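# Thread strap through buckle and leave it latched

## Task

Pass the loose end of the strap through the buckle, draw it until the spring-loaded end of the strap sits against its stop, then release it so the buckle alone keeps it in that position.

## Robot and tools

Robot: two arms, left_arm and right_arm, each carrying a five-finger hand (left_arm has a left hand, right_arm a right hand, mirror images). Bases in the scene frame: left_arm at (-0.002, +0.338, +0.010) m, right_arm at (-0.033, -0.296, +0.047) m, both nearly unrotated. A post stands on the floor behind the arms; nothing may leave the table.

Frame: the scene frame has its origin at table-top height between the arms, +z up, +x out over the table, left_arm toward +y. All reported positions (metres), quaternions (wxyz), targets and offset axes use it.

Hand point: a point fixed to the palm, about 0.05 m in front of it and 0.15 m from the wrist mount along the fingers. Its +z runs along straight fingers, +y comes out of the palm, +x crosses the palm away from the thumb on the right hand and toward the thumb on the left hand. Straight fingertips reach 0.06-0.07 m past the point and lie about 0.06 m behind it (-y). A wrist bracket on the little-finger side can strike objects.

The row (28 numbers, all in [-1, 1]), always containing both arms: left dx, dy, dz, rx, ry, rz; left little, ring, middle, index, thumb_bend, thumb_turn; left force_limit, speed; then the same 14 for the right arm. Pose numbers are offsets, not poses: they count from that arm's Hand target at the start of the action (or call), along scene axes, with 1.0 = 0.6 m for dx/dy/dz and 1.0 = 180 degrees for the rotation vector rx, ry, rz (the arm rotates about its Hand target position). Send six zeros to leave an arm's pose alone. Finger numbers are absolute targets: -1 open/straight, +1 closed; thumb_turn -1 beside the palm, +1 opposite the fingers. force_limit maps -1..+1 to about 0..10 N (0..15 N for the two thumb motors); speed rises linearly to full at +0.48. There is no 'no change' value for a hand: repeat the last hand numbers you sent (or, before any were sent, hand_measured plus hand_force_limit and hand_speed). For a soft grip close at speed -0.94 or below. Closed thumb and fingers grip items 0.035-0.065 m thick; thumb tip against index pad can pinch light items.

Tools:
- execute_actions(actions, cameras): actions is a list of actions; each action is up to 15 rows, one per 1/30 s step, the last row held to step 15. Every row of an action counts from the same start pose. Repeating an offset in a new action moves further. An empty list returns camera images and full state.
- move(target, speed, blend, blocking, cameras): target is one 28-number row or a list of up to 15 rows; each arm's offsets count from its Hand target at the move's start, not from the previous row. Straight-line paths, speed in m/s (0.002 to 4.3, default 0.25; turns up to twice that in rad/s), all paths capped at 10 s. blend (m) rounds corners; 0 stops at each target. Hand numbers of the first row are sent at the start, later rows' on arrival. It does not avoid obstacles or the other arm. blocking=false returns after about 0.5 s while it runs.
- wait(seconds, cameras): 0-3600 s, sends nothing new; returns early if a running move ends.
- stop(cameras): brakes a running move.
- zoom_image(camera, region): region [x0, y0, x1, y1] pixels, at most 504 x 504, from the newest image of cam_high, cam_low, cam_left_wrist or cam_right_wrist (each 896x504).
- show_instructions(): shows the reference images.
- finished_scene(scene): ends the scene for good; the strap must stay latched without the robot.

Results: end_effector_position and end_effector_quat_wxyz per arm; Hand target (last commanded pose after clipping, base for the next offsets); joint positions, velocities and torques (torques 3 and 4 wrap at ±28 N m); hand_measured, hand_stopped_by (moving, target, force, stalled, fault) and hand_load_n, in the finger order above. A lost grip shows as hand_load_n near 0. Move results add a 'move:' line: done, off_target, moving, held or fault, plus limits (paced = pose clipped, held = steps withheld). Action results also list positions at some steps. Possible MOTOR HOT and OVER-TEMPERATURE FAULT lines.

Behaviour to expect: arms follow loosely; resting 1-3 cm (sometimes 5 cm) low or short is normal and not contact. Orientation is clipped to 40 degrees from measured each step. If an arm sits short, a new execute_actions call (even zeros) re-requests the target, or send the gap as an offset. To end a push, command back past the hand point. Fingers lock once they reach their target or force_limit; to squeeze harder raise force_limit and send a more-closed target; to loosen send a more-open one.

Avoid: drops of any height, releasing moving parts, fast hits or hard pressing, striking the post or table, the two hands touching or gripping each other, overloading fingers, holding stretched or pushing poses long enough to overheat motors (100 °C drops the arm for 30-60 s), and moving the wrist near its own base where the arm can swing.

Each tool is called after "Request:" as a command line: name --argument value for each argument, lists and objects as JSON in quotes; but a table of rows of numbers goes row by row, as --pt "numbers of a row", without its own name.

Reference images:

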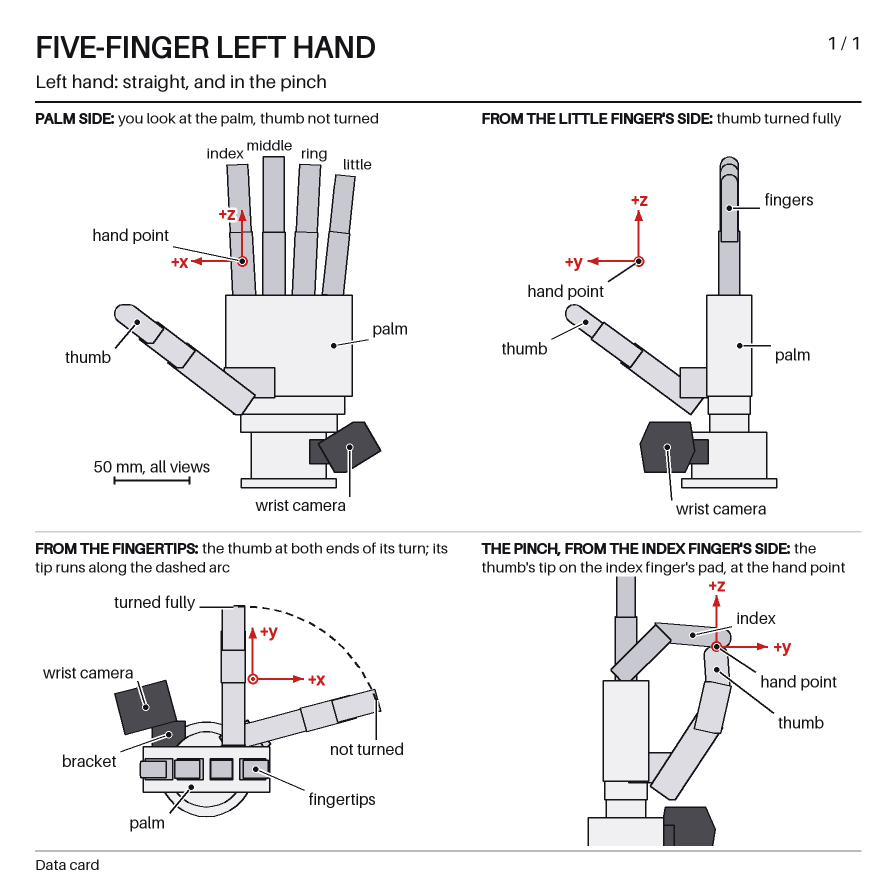

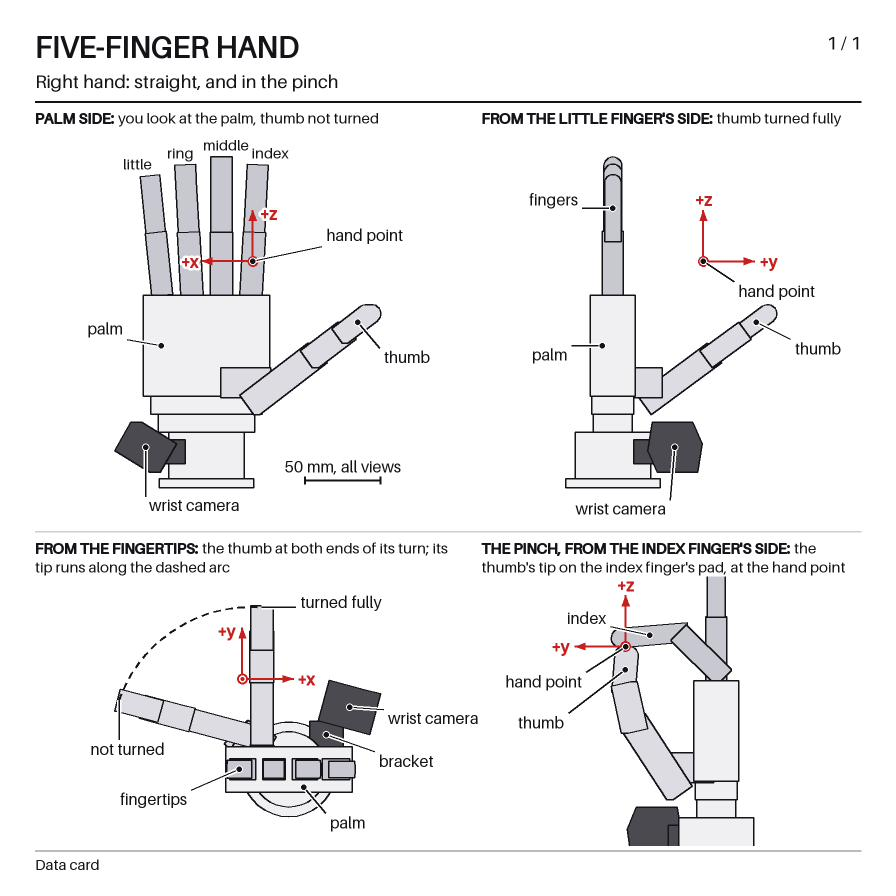

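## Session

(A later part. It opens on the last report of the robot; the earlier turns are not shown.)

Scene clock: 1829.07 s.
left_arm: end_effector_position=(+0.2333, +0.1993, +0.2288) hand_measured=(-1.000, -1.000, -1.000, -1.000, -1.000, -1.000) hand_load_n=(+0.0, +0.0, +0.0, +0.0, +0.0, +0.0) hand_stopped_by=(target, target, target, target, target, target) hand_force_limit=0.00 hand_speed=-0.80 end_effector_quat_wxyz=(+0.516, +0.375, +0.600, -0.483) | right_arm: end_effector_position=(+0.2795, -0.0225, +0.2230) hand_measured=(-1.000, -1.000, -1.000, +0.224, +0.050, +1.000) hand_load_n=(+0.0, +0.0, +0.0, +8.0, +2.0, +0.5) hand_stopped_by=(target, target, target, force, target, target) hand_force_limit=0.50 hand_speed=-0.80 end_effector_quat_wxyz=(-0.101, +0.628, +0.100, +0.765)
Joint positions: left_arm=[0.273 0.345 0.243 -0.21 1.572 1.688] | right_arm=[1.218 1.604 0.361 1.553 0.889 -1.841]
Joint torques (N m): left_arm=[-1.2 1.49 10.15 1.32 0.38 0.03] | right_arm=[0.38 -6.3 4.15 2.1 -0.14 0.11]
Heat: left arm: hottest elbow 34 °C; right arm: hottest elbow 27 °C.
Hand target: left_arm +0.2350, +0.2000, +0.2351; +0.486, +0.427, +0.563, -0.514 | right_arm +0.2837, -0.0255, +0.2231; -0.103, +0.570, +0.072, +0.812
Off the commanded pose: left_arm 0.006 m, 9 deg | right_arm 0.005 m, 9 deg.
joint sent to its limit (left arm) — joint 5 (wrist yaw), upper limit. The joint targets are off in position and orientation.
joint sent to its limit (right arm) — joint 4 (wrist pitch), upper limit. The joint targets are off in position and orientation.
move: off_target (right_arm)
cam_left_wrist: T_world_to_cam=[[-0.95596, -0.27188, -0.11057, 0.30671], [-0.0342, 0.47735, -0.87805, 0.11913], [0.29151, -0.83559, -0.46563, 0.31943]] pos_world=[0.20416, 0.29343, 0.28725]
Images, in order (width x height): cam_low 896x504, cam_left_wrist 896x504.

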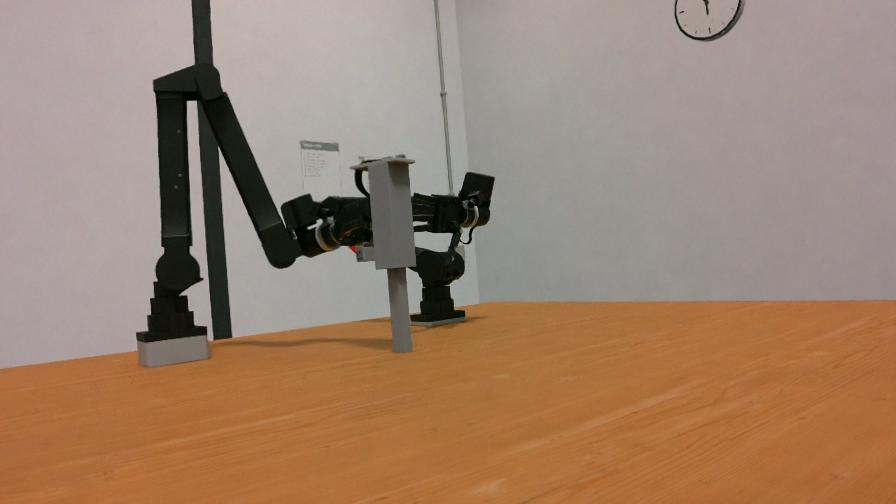

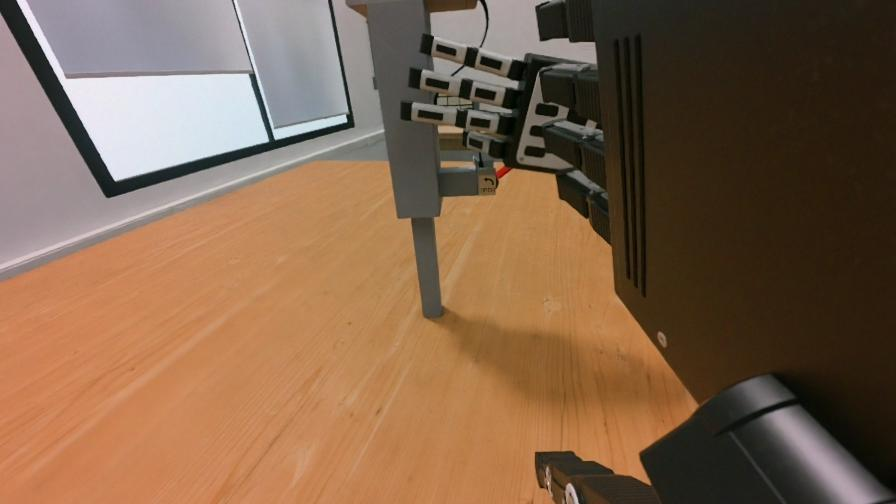

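Request:
move --target '[0,0,0,0,0,0,-1,-1,-1,-1,-1,-1,0,-0.8,0.0,-0.0015,-0.01,0,0,0,-1,-1,-1,0.5,0.05,1,0.5,-0.8]' --speed 0.04 --cameras '["cam_left_wrist","cam_low"]'

Request:
zoom_image --camera "cam_left_wrist" --region '[460, 110, 530, 220]'

Request:
zoom_image --camera "cam_low" --region '[345, 218, 395, 274]'

Scene clock: 1834.93 s.
left_arm: end_effector_position=(+0.2333, +0.1993, +0.2288) hand_measured=(-1.000, -1.000, -1.000, -1.000, -1.000, -1.000) hand_load_n=(+0.0, +0.0, +0.0, +0.0, +0.0, +0.0) hand_stopped_by=(target, target, target, target, target, target) hand_force_limit=0.00 hand_speed=-0.80 end_effector_quat_wxyz=(+0.516, +0.375, +0.600, -0.483) | right_arm: end_effector_position=(+0.2801, -0.0221, +0.2186) hand_measured=(-1.000, -1.000, -1.000, +0.224, +0.050, +1.000) hand_load_n=(+0.0, +0.0, +0.0, +8.0, +2.0, +0.5) hand_stopped_by=(target, target, target, force, target, target) hand_force_limit=0.50 hand_speed=-0.80 end_effector_quat_wxyz=(-0.103, +0.630, +0.099, +0.763)
Joint positions: left_arm=[0.273 0.345 0.243 -0.21 1.572 1.688] | right_arm=[1.217 1.614 0.361 1.553 0.889 -1.828]
Joint torques (N m): left_arm=[-1.2 1.55 10.15 1.31 0.38 0.03] | right_arm=[0.38 -6.42 3.82 2.11 -0.06 0.12]
Heat: left arm: hottest elbow 34 °C; right arm: hottest elbow 27 °C.
Hand target: left_arm +0.2350, +0.2000, +0.2351; +0.486, +0.427, +0.563, -0.514 | right_arm +0.2837, -0.0264, +0.2171; -0.103, +0.570, +0.072, +0.812
Off the commanded pose: left_arm 0.006 m, 9 deg | right_arm 0.006 m, 9 deg.
joint sent to its limit (left arm) — joint 5 (wrist yaw), upper limit. The joint targets are off in position and orientation.
joint sent to its limit (right arm) — joint 4 (wrist pitch), upper limit. The joint targets are off in position and orientation.
move: off_target (right_arm)
cam_left_wrist: T_world_to_cam=[[-0.95596, -0.27188, -0.11057, 0.30671], [-0.0342, 0.47735, -0.87805, 0.11913], [0.29151, -0.83559, -0.46563, 0.31943]] pos_world=[0.20416, 0.29343, 0.28725]
Images, in order (width x height): cam_low 896x504, cam_left_wrist 896x504.

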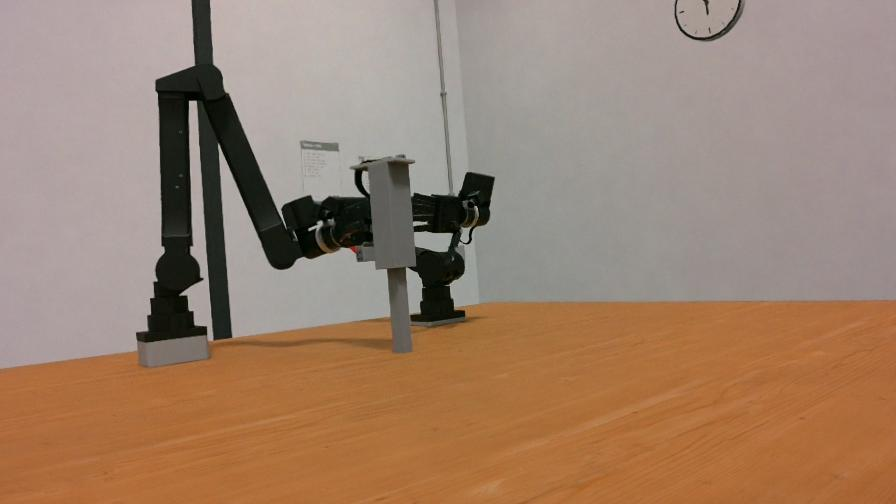

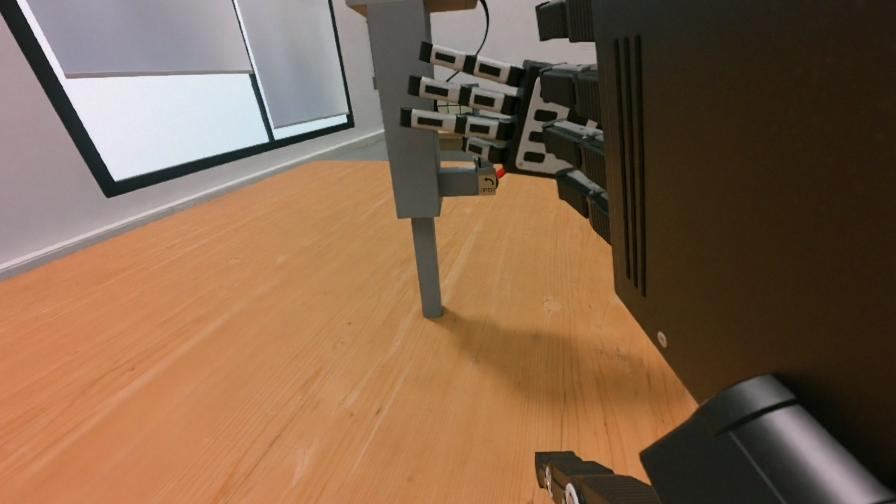

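Scaled by 4.582.

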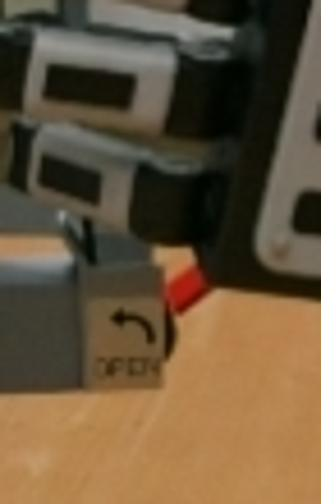

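Scaled by 9.000.

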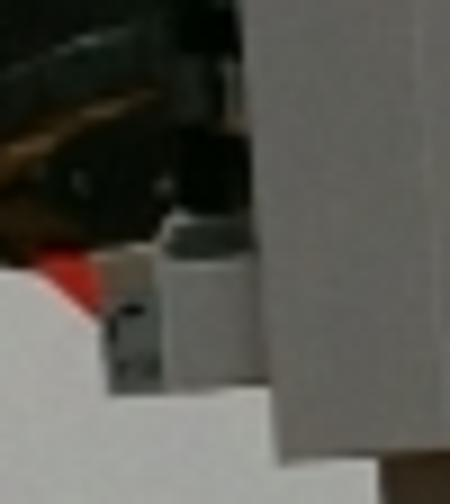

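Request:
move --target '[0,0,0,0,0,0,-1,-1,-1,-1,-1,-1,0,-0.8,-0.0025,0.0,-0.01,0,0,0,-1,-1,-1,0.5,0.05,1,0.5,-0.8]' --speed 0.04 --cameras '["cam_left_wrist","cam_low"]'

Request:
zoom_image --camera "cam_left_wrist" --region '[460, 110, 530, 220]'

Request:
zoom_image --camera "cam_low" --region '[345, 218, 395, 274]'

Scene clock: 1842.20 s.
left_arm: end_effector_position=(+0.2333, +0.1993, +0.2288) hand_measured=(-1.000, -1.000, -1.000, -1.000, -1.000, -1.000) hand_load_n=(+0.0, +0.0, +0.0, +0.0, +0.0, +0.0) hand_stopped_by=(target, target, target, target, target, target) hand_force_limit=0.00 hand_speed=-0.80 end_effector_quat_wxyz=(+0.516, +0.375, +0.600, -0.483) | right_arm: end_effector_position=(+0.2803, -0.0229, +0.2133) hand_measured=(-1.000, -1.000, -1.000, +0.224, +0.050, +1.000) hand_load_n=(+0.0, +0.0, +0.0, +8.0, +2.0, +1.0) hand_stopped_by=(target, target, target, force, target, target) hand_force_limit=0.50 hand_speed=-0.80 end_effector_quat_wxyz=(-0.101, +0.634, +0.097, +0.760)
Joint positions: left_arm=[0.273 0.345 0.243 -0.21 1.572 1.688] | right_arm=[1.217 1.627 0.361 1.553 0.897 -1.818]
Joint torques (N m): left_arm=[-1.26 1.44 10.18 1.31 0.37 0.04] | right_arm=[0.73 -6.42 3.54 2.11 -0.03 0.12]
Heat: left arm: hottest elbow 34 °C; right arm: hottest elbow 27 °C.
Hand target: left_arm +0.2350, +0.2000, +0.2351; +0.486, +0.427, +0.563, -0.514 | right_arm +0.2822, -0.0264, +0.2111; -0.103, +0.570, +0.072, +0.812
Off the commanded pose: left_arm 0.006 m, 9 deg | right_arm 0.005 m, 10 deg.
joint sent to its limit (left arm) — joint 5 (wrist yaw), upper limit. The joint targets are off in position and orientation.
joint sent to its limit (right arm) — joint 4 (wrist pitch), upper limit. The joint targets are off in position and orientation.
move: off_target (right_arm)
cam_left_wrist: T_world_to_cam=[[-0.95596, -0.27188, -0.11057, 0.30671], [-0.0342, 0.47735, -0.87805, 0.11913], [0.29151, -0.83559, -0.46563, 0.31943]] pos_world=[0.20416, 0.29343, 0.28725]
Images, in order (width x height): cam_low 896x504, cam_left_wrist 896x504.

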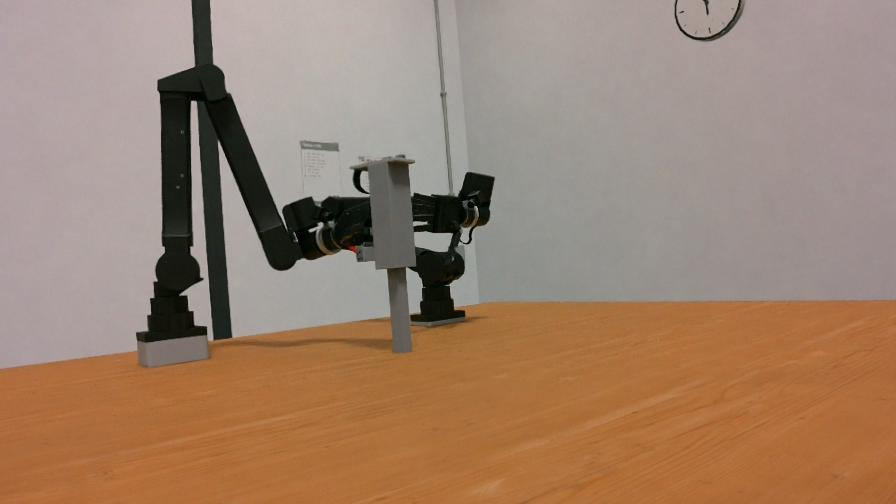

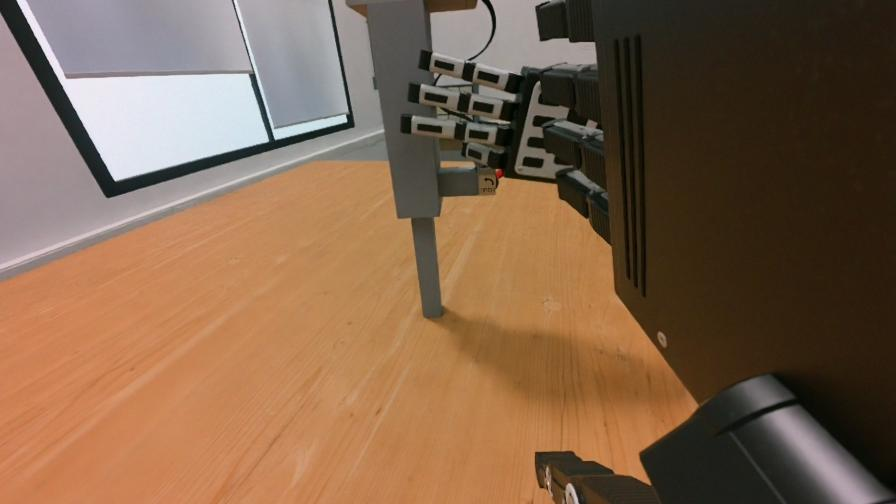

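Scaled by 4.582.

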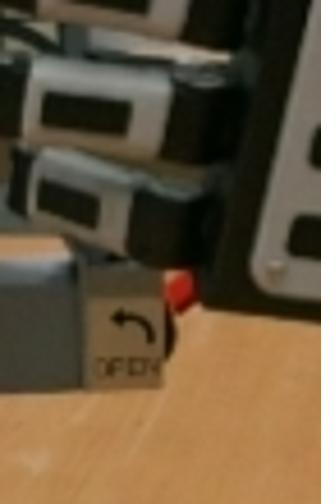

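Scaled by 9.000.

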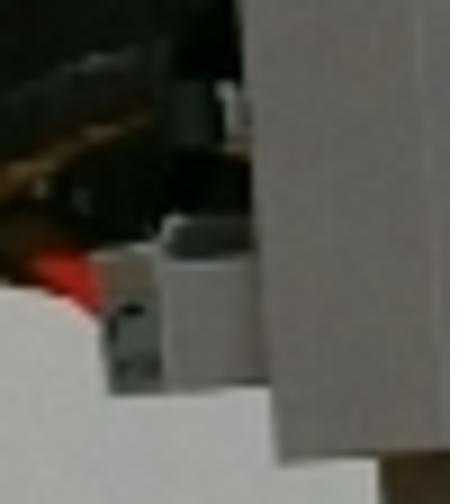

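Request:
move --target '[0,0,0,0,0,0,-1,-1,-1,-1,-1,-1,0,-0.8,-0.002,0.0,-0.006,0,0,0,-1,-1,-1,0.5,0.05,1,0.5,-0.8]' --speed 0.03

Request:
move --target '[0,0,0,0,0,0,-1,-1,-1,-1,-1,-1,0,-0.8,-0.0015,0.0,0.045,0,0,0,-1,-1,-1,0.5,0.05,1,0.5,-0.8]' --speed 0.03 --cameras '["cam_left_wrist","cam_low"]'

Request:
zoom_image --camera "cam_left_wrist" --region '[460, 110, 530, 220]'

Request:
zoom_image --camera "cam_low" --region '[345, 218, 395, 274]'

Scene clock: 1851.53 s.
left_arm: end_effector_position=(+0.2333, +0.1993, +0.2288) hand_measured=(-1.000, -1.000, -1.000, -1.000, -1.000, -1.000) hand_load_n=(+0.0, +0.0, +0.0, +0.0, +0.0, +0.0) hand_stopped_by=(target, target, target, target, target, target) hand_force_limit=0.00 hand_speed=-0.80 end_effector_quat_wxyz=(+0.516, +0.375, +0.600, -0.483) | right_arm: end_effector_position=(+0.2804, -0.0234, +0.2104) hand_measured=(-1.000, -1.000, -1.000, +0.224, +0.050, +1.000) hand_load_n=(+0.0, +0.0, +0.0, +8.0, +2.0, +0.5) hand_stopped_by=(target, target, target, force, target, target) hand_force_limit=0.50 hand_speed=-0.80 end_effector_quat_wxyz=(-0.101, +0.636, +0.095, +0.759)
Joint positions: left_arm=[0.273 0.345 0.243 -0.21 1.572 1.688] | right_arm=[1.217 1.633 0.361 1.553 0.902 -1.81]
Joint torques (N m): left_arm=[-1.26 1.44 10.19 1.33 0.37 0.04] | right_arm=[1.08 -6.42 3.37 2.13 -0.02 0.12]
Heat: left arm: hottest elbow 34 °C; right arm: hottest elbow 27 °C.
Hand target: left_arm +0.2350, +0.2000, +0.2351; +0.486, +0.427, +0.563, -0.514 | right_arm +0.2810, -0.0264, +0.2075; -0.103, +0.570, +0.072, +0.812
Off the commanded pose: left_arm 0.006 m, 9 deg | right_arm 0.004 m, 10 deg.
joint sent to its limit (left arm) — joint 5 (wrist yaw), upper limit. The joint targets are off in position and orientation.
joint sent to its limit (right arm) — joint 4 (wrist pitch), upper limit. The joint targets are off in position and orientation.
move: off_target (right_arm)

Scene clock: 1854.93 s.
left_arm: end_effector_position=(+0.2333, +0.1993, +0.2288) hand_measured=(-1.000, -1.000, -1.000, -1.000, -1.000, -1.000) hand_load_n=(+0.0, +0.0, +0.0, +0.0, +0.0, +0.0) hand_stopped_by=(target, target, target, target, target, target) hand_force_limit=0.00 hand_speed=-0.80 end_effector_quat_wxyz=(+0.516, +0.375, +0.600, -0.483) | right_arm: end_effector_position=(+0.2795, -0.0245, +0.2224) hand_measured=(-1.000, -1.000, -1.000, +0.224, +0.050, +1.000) hand_load_n=(+0.0, +0.0, +0.0, +8.0, +2.0, +1.0) hand_stopped_by=(target, target, target, force, target, target) hand_force_limit=0.50 hand_speed=-0.80 end_effector_quat_wxyz=(-0.104, +0.630, +0.090, +0.765)
Joint positions: left_arm=[0.273 0.345 0.243 -0.21 1.572 1.688] | right_arm=[1.218 1.6 0.361 1.553 0.902 -1.825]
Joint torques (N m): left_arm=[-1.38 1.44 10.18 1.33 0.38 0.03] | right_arm=[1.2 -8.41 4.14 2.1 -0.34 -0.25]
Heat: left arm: hottest elbow 34 °C; right arm: hottest elbow 27 °C.
Hand target: left_arm +0.2350, +0.2000, +0.2351; +0.486, +0.427, +0.563, -0.514 | right_arm +0.2801, -0.0264, +0.2345; -0.103, +0.570, +0.072, +0.812
Off the commanded pose: left_arm 0.006 m, 9 deg | right_arm 0.012 m, 9 deg.
joint sent to its limit (left arm) — joint 5 (wrist yaw), upper limit. The joint targets are off in position and orientation.
joint sent to its limit (right arm) — joint 4 (wrist pitch), upper limit. The joint targets are off in position and orientation.
move: off_target (right_arm)
cam_left_wrist: T_world_to_cam=[[-0.95596, -0.27188, -0.11057, 0.30671], [-0.0342, 0.47735, -0.87805, 0.11913], [0.29151, -0.83559, -0.46563, 0.31943]] pos_world=[0.20416, 0.29343, 0.28725]
Images, in order (width x height): cam_low 896x504, cam_left_wrist 896x504.

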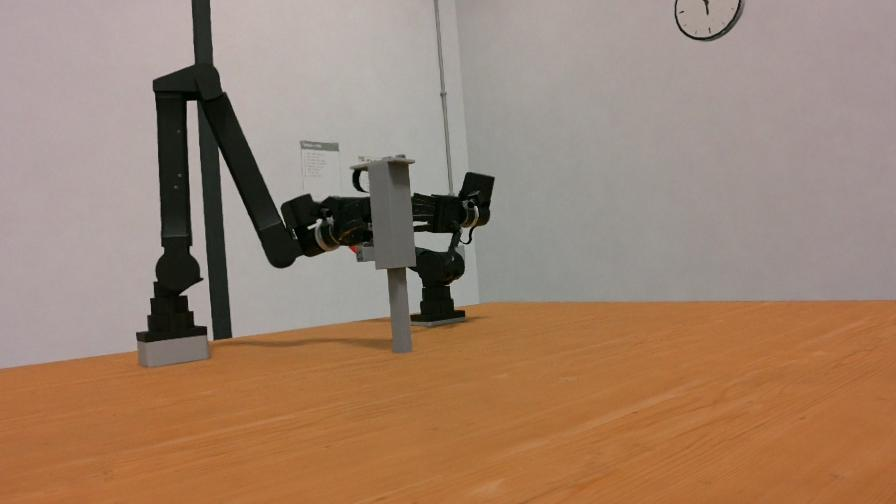

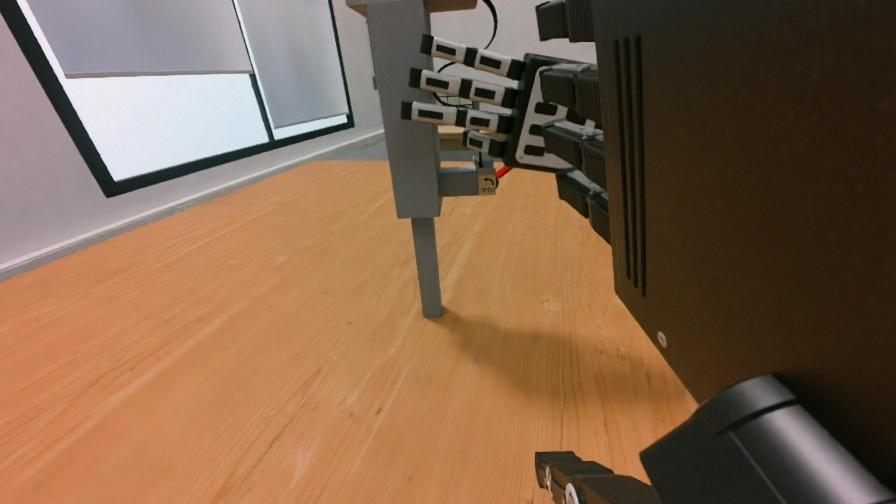

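Scaled by 4.582.

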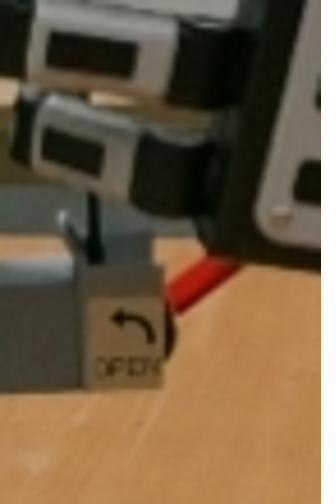

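Scaled by 9.000.

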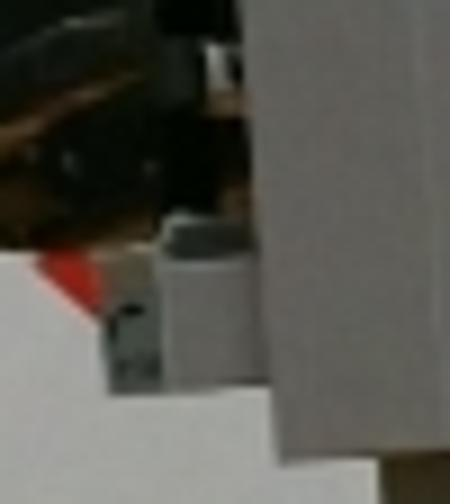

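Request:
move --target '[0,0,0,0,0,0,-1,-1,-1,-1,-1,-1,0,-0.8,0,0.0,0.017,0,0,0,-1,-1,-1,0.5,0.05,1,0.5,-0.8]' --speed 0.03 --cameras '["cam_left_wrist","cam_low"]'

Request:
zoom_image --camera "cam_left_wrist" --region '[460, 110, 530, 220]'

Request:
zoom_image --camera "cam_low" --region '[345, 218, 395, 274]'

Scene clock: 1860.83 s.
left_arm: end_effector_position=(+0.2333, +0.1993, +0.2288) hand_measured=(-1.000, -1.000, -1.000, -1.000, -1.000, -1.000) hand_load_n=(+0.0, +0.0, +0.0, +0.0, +0.0, +0.0) hand_stopped_by=(target, target, target, target, target, target) hand_force_limit=0.00 hand_speed=-0.80 end_effector_quat_wxyz=(+0.516, +0.375, +0.600, -0.483) | right_arm: end_effector_position=(+0.2790, -0.0262, +0.2311) hand_measured=(-1.000, -1.000, -1.000, +0.224, +0.050, +1.000) hand_load_n=(+0.0, +0.0, +0.0, +8.0, +2.0, +1.0) hand_stopped_by=(target, target, target, force, target, target) hand_force_limit=0.50 hand_speed=-0.80 end_effector_quat_wxyz=(-0.102, +0.625, +0.089, +0.769)
Joint positions: left_arm=[0.273 0.345 0.243 -0.21 1.572 1.688] | right_arm=[1.218 1.579 0.361 1.553 0.902 -1.847]
Joint torques (N m): left_arm=[-1.26 1.55 10.17 1.31 0.37 0.03] | right_arm=[1.14 -8.29 4.56 2.07 -0.59 -0.25]
Heat: left arm: hottest elbow 34 °C; right arm: hottest elbow 27 °C.
Hand target: left_arm +0.2350, +0.2000, +0.2351; +0.486, +0.427, +0.563, -0.514 | right_arm +0.2801, -0.0264, +0.2447; -0.103, +0.570, +0.072, +0.812
Off the commanded pose: left_arm 0.006 m, 9 deg | right_arm 0.014 m, 8 deg.
joint sent to its limit (left arm) — joint 5 (wrist yaw), upper limit. The joint targets are off in position and orientation.
joint sent to its limit (right arm) — joint 4 (wrist pitch), upper limit. The joint targets are off in position and orientation.
move: off_target (right_arm)
cam_left_wrist: T_world_to_cam=[[-0.95596, -0.27188, -0.11057, 0.30671], [-0.0342, 0.47735, -0.87805, 0.11913], [0.29151, -0.83559, -0.46563, 0.31943]] pos_world=[0.20416, 0.29343, 0.28725]
Images, in order (width x height): cam_low 896x504, cam_left_wrist 896x504.

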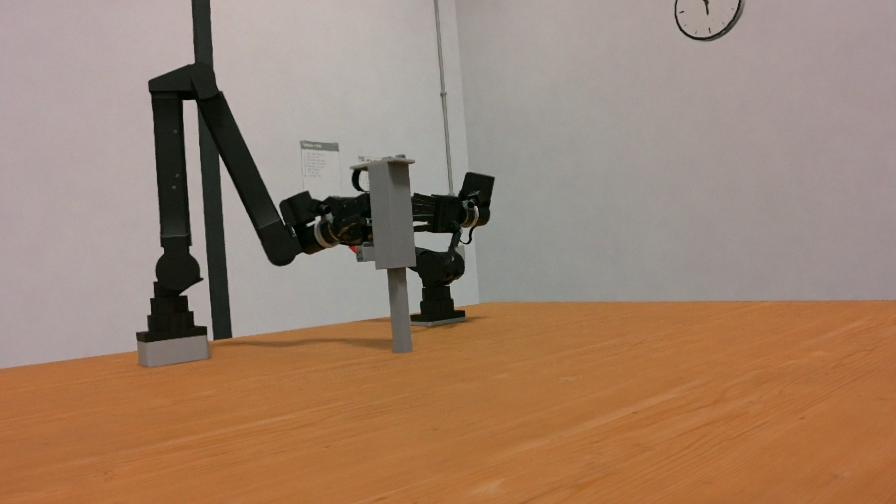

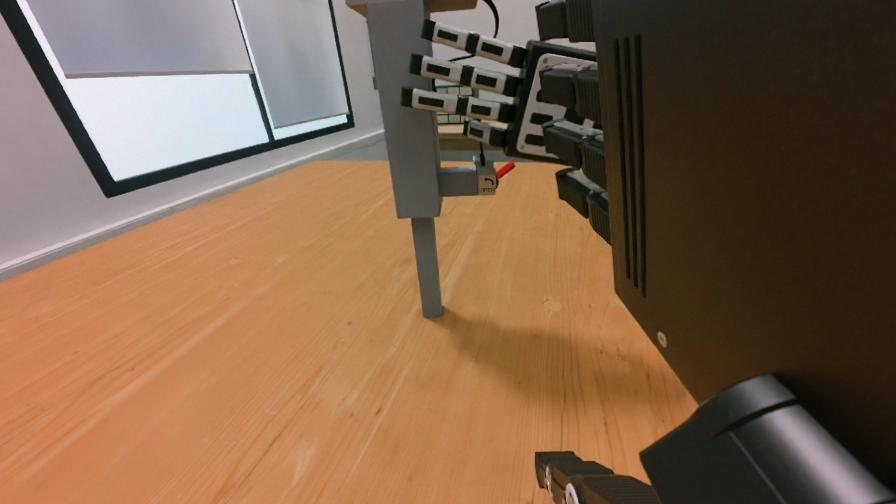

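Scaled by 4.582.

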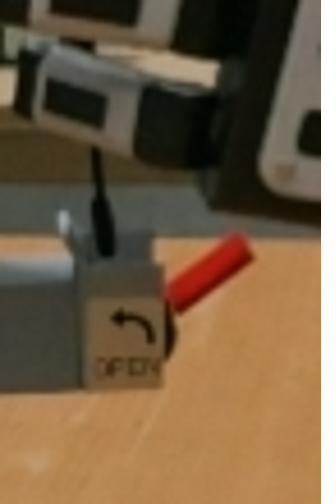

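Scaled by 9.000.

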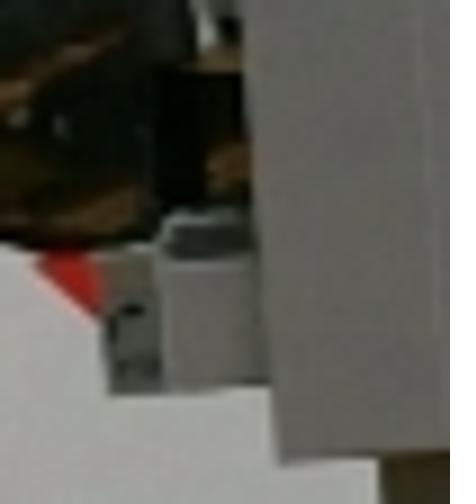

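Request:
move --target '[0,0,0,0,0,0,-1,-1,-1,-1,-1,-1,0,-0.8,0.0025,0.0,-0.037,0,0,0,-1,-1,-1,0.5,0.05,1,0.5,-0.8]' --speed 0.03 --cameras '["cam_left_wrist","cam_low","cam_high","cam_right_wrist"]'

Request:
zoom_image --camera "cam_left_wrist" --region '[472, 150, 508, 186]'

Request:
zoom_image --camera "cam_high" --region '[334, 150, 358, 174]'

Request:
zoom_image --camera "cam_right_wrist" --region '[390, 380, 490, 480]'

Scene clock: 1889.70 s.
left_arm: end_effector_position=(+0.2333, +0.1993, +0.2288) hand_measured=(-1.000, -1.000, -1.000, -1.000, -1.000, -1.000) hand_load_n=(+0.0, +0.0, +0.0, +0.0, +0.0, +0.0) hand_stopped_by=(target, target, target, target, target, target) hand_force_limit=0.00 hand_speed=-0.80 end_effector_quat_wxyz=(+0.516, +0.375, +0.600, -0.483) | right_arm: end_effector_position=(+0.2794, -0.0251, +0.2239) hand_measured=(-1.000, -1.000, -1.000, +0.224, +0.050, +1.000) hand_load_n=(+0.0, +0.0, +0.0, +8.0, +2.0, +0.5) hand_stopped_by=(target, target, target, force, target, target) hand_force_limit=0.50 hand_speed=-0.80 end_effector_quat_wxyz=(-0.099, +0.629, +0.094, +0.766)
Joint positions: left_arm=[0.273 0.345 0.243 -0.21 1.572 1.688] | right_arm=[1.218 1.599 0.361 1.553 0.902 -1.841]
Joint torques (N m): left_arm=[-1.26 1.61 10.18 1.33 0.38 0.03] | right_arm=[0.85 -6.24 3.84 2.1 -0.47 0.11]
Heat: left arm: hottest elbow 34 °C; right arm: hottest elbow 26 °C.
Hand target: left_arm +0.2350, +0.2000, +0.2351; +0.486, +0.427, +0.563, -0.514 | right_arm +0.2816, -0.0264, +0.2225; -0.103, +0.570, +0.072, +0.812
Off the commanded pose: left_arm 0.006 m, 9 deg | right_arm 0.003 m, 9 deg.
joint sent to its limit (left arm) — joint 5 (wrist yaw), upper limit. The joint targets are off in position and orientation.
joint sent to its limit (right arm) — joint 4 (wrist pitch), upper limit. The joint targets are off in position and orientation.
move: off_target (right_arm)
cam_left_wrist: T_world_to_cam=[[-0.95596, -0.27188, -0.11057, 0.30671], [-0.0342, 0.47735, -0.87805, 0.11913], [0.29151, -0.83559, -0.46563, 0.31943]] pos_world=[0.20416, 0.29343, 0.28725]
cam_right_wrist: T_world_to_cam=[[0.2505, -0.93597, 0.24741, -0.14533], [-0.20453, -0.30095, -0.93145, 0.26815], [0.94627, 0.18272, -0.26682, -0.08269]] pos_world=[0.1695, -0.04021, 0.26365]

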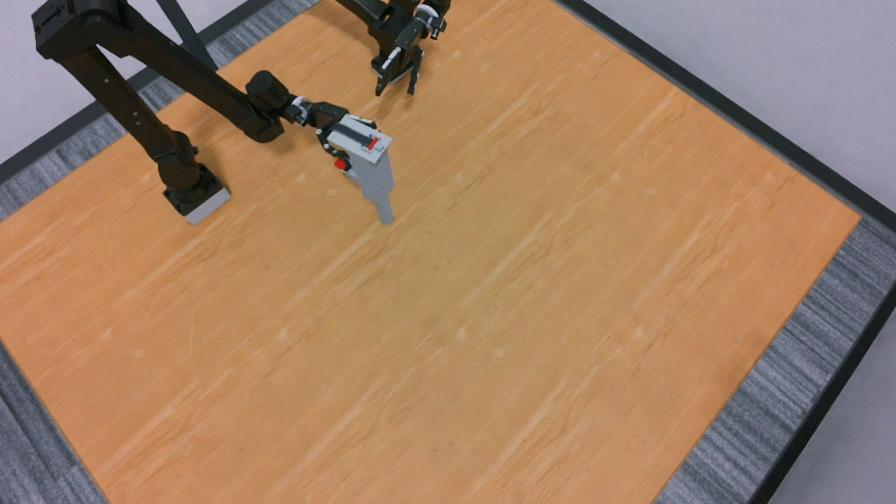

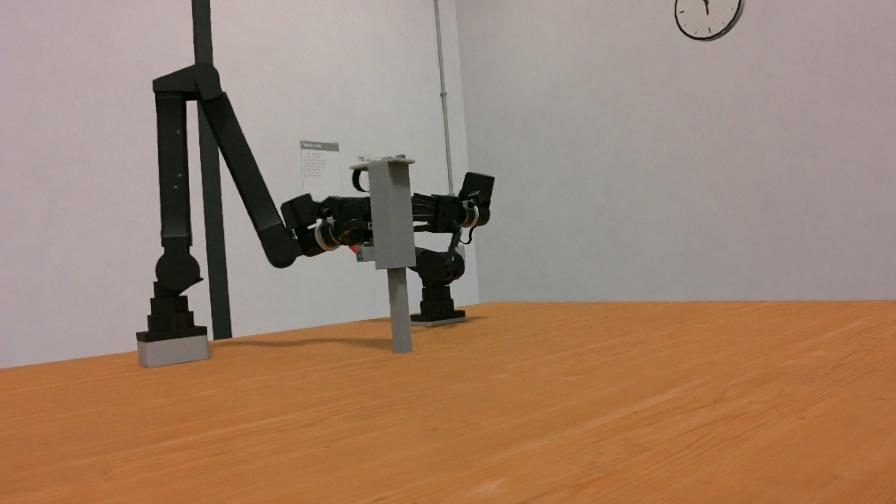

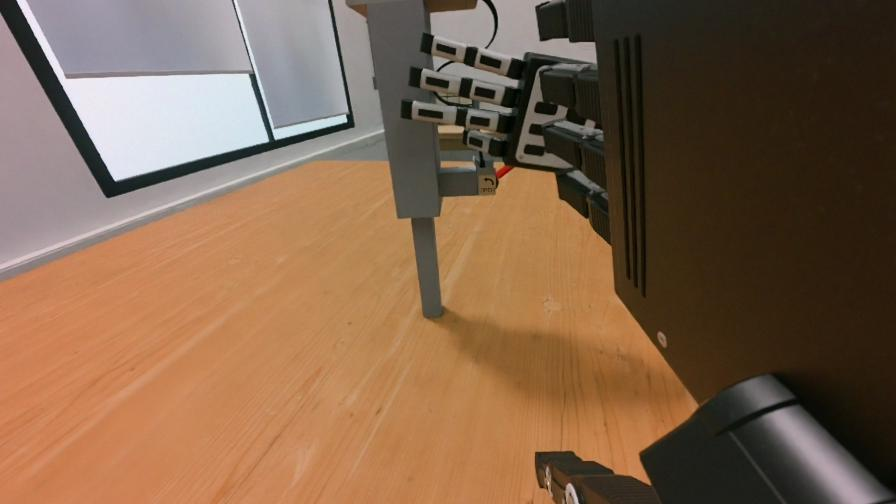

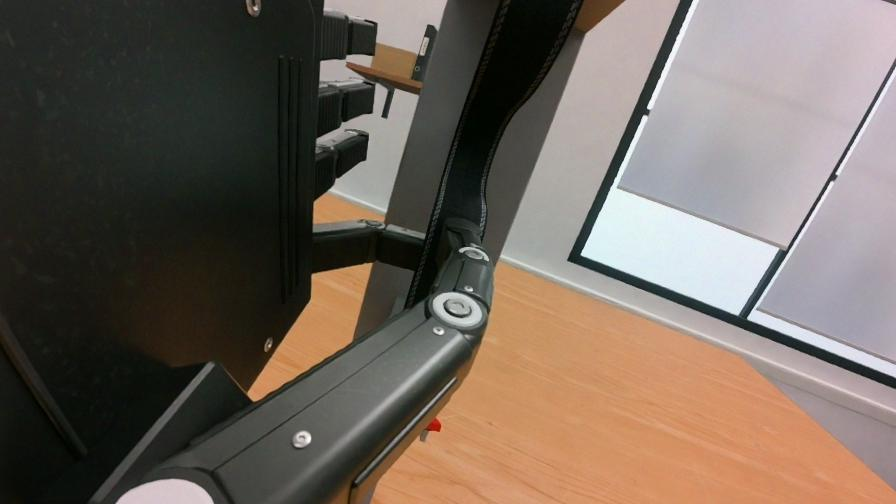

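Scaled by 14.000.

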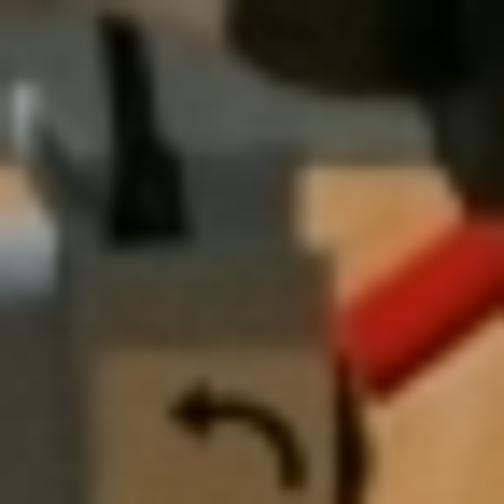

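Scaled by 21.000.

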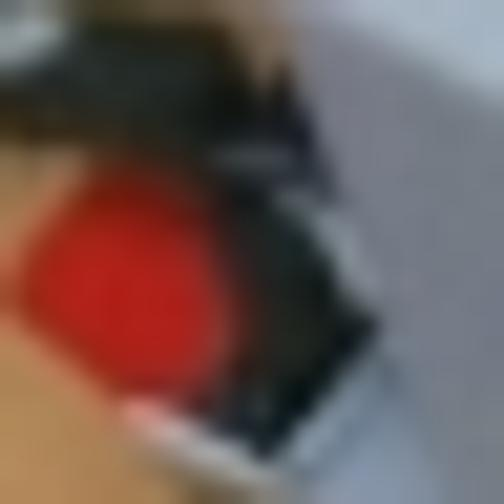

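Scaled by 5.040.

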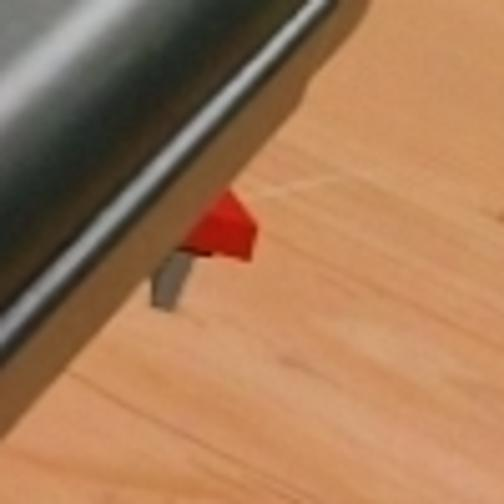

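Request:
move --target '[0,0,0,0,0,0,-1,-1,-1,-1,-1,-1,0,-0.8,0.0005,0.0025,-0.011,0,0,0,-1,-1,-1,0.5,0.05,1,0.5,-0.8]' --speed 0.03 --cameras '["cam_left_wrist","cam_low","cam_high","cam_right_wrist"]'

Request:
zoom_image --camera "cam_left_wrist" --region '[472, 150, 508, 186]'

Request:
zoom_image --camera "cam_high" --region '[334, 150, 358, 174]'

Request:
zoom_image --camera "cam_low" --region '[346, 224, 382, 260]'

Scene clock: 1901.80 s.
left_arm: end_effector_position=(+0.2333, +0.1993, +0.2288) hand_measured=(-1.000, -1.000, -1.000, -1.000, -1.000, -1.000) hand_load_n=(+0.0, +0.0, +0.0, +0.0, +0.0, +0.0) hand_stopped_by=(target, target, target, target, target, target) hand_force_limit=0.00 hand_speed=-0.80 end_effector_quat_wxyz=(+0.516, +0.375, +0.600, -0.483) | right_arm: end_effector_position=(+0.2802, -0.0245, +0.2169) hand_measured=(-1.000, -1.000, -1.000, +0.224, +0.050, +1.000) hand_load_n=(+0.0, +0.0, +0.0, +8.0, +1.5, +0.5) hand_stopped_by=(target, target, target, force, target, target) hand_force_limit=0.50 hand_speed=-0.80 end_effector_quat_wxyz=(-0.097, +0.633, +0.096, +0.762)
Joint positions: left_arm=[0.273 0.345 0.243 -0.21 1.572 1.688] | right_arm=[1.217 1.617 0.361 1.553 0.902 -1.83]
Joint torques (N m): left_arm=[-1.14 1.49 10.19 1.35 0.38 0.03] | right_arm=[0.91 -6.3 3.9 2.1 -0.28 0.14]
Heat: left arm: hottest elbow 34 °C; right arm: hottest elbow 26 °C.
Hand target: left_arm +0.2350, +0.2000, +0.2351; +0.486, +0.427, +0.563, -0.514 | right_arm +0.2819, -0.0249, +0.2159; -0.103, +0.570, +0.072, +0.812
Off the commanded pose: left_arm 0.006 m, 9 deg | right_arm 0.002 m, 10 deg.
joint sent to its limit (left arm) — joint 5 (wrist yaw), upper limit. The joint targets are off in position and orientation.
joint sent to its limit (right arm) — joint 4 (wrist pitch), upper limit. The joint targets are off in position and orientation.
move: off_target (right_arm)
cam_left_wrist: T_world_to_cam=[[-0.95596, -0.27188, -0.11057, 0.30671], [-0.0342, 0.47735, -0.87805, 0.11913], [0.29151, -0.83559, -0.46563, 0.31943]] pos_world=[0.20416, 0.29343, 0.28725]
cam_right_wrist: T_world_to_cam=[[0.25334, -0.93409, 0.2516, -0.14491], [-0.21322, -0.30761, -0.92732, 0.26339], [0.94359, 0.18128, -0.27709, -0.08239]] pos_world=[0.17061, -0.0394, 0.25788]

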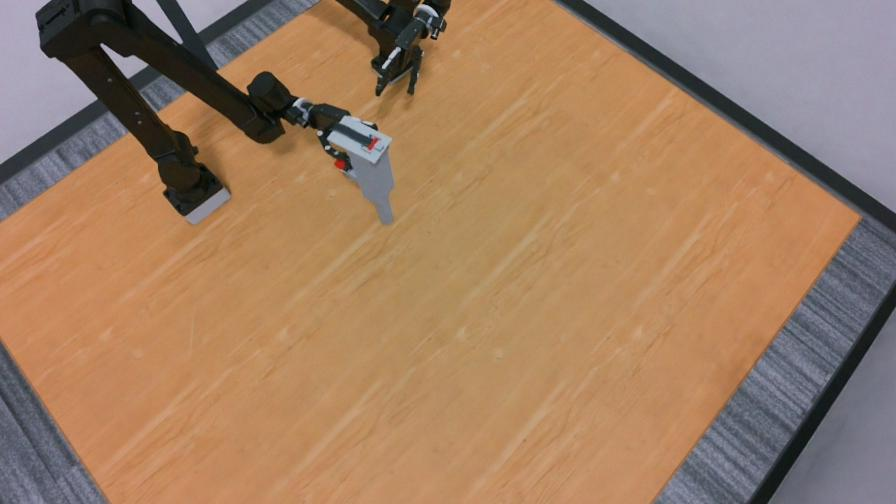

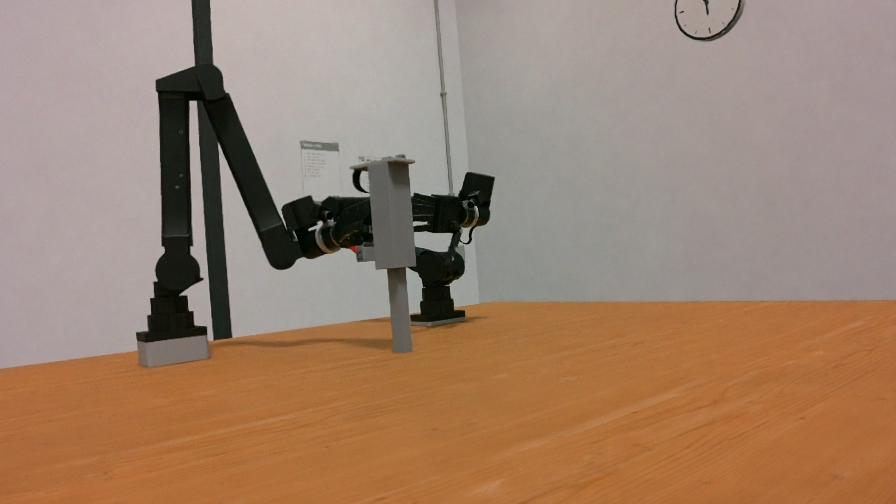

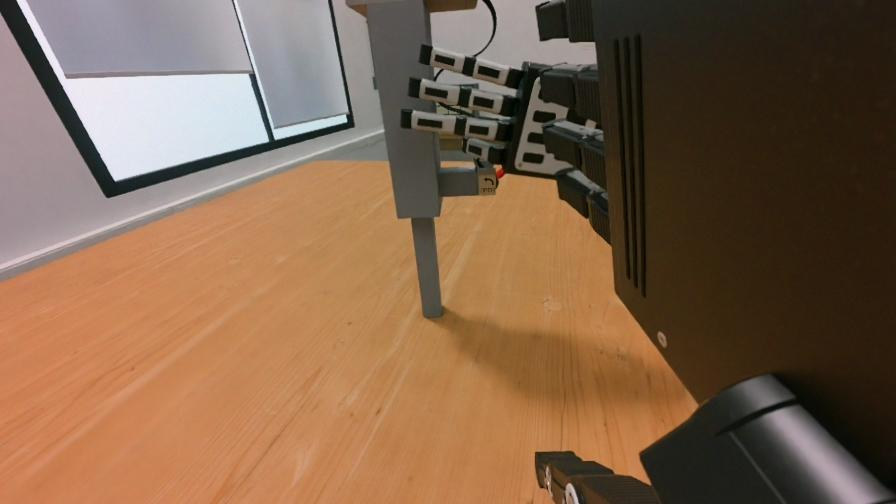

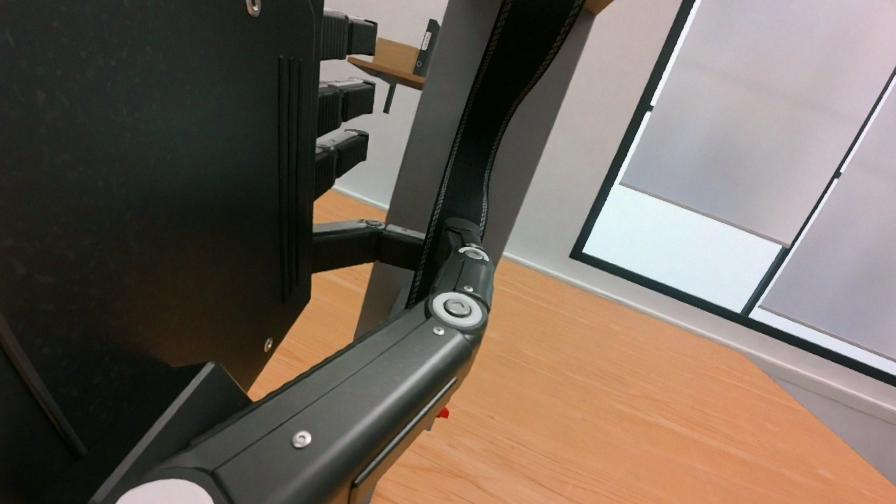

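Scaled by 14.000.

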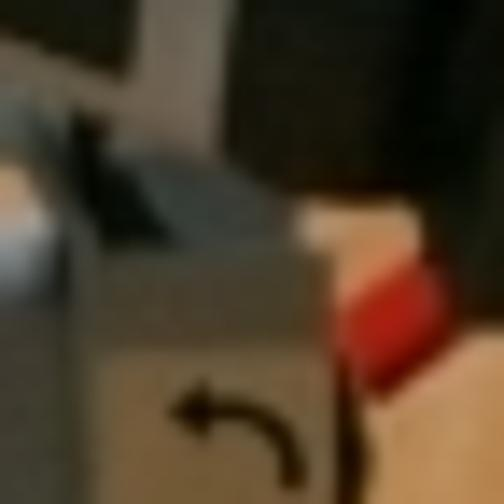

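Scaled by 21.000.

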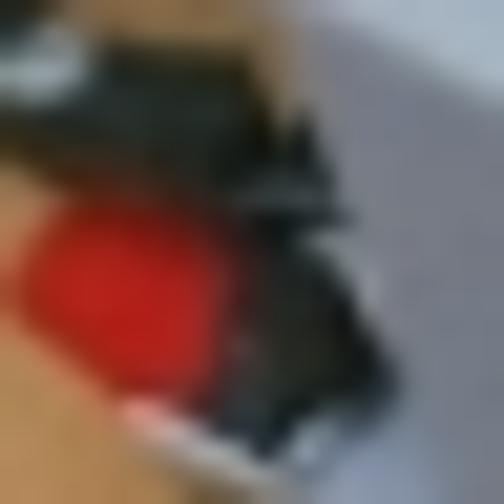

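Scaled by 14.000.

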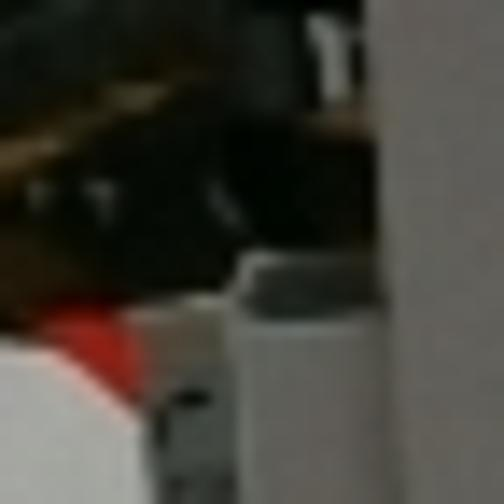

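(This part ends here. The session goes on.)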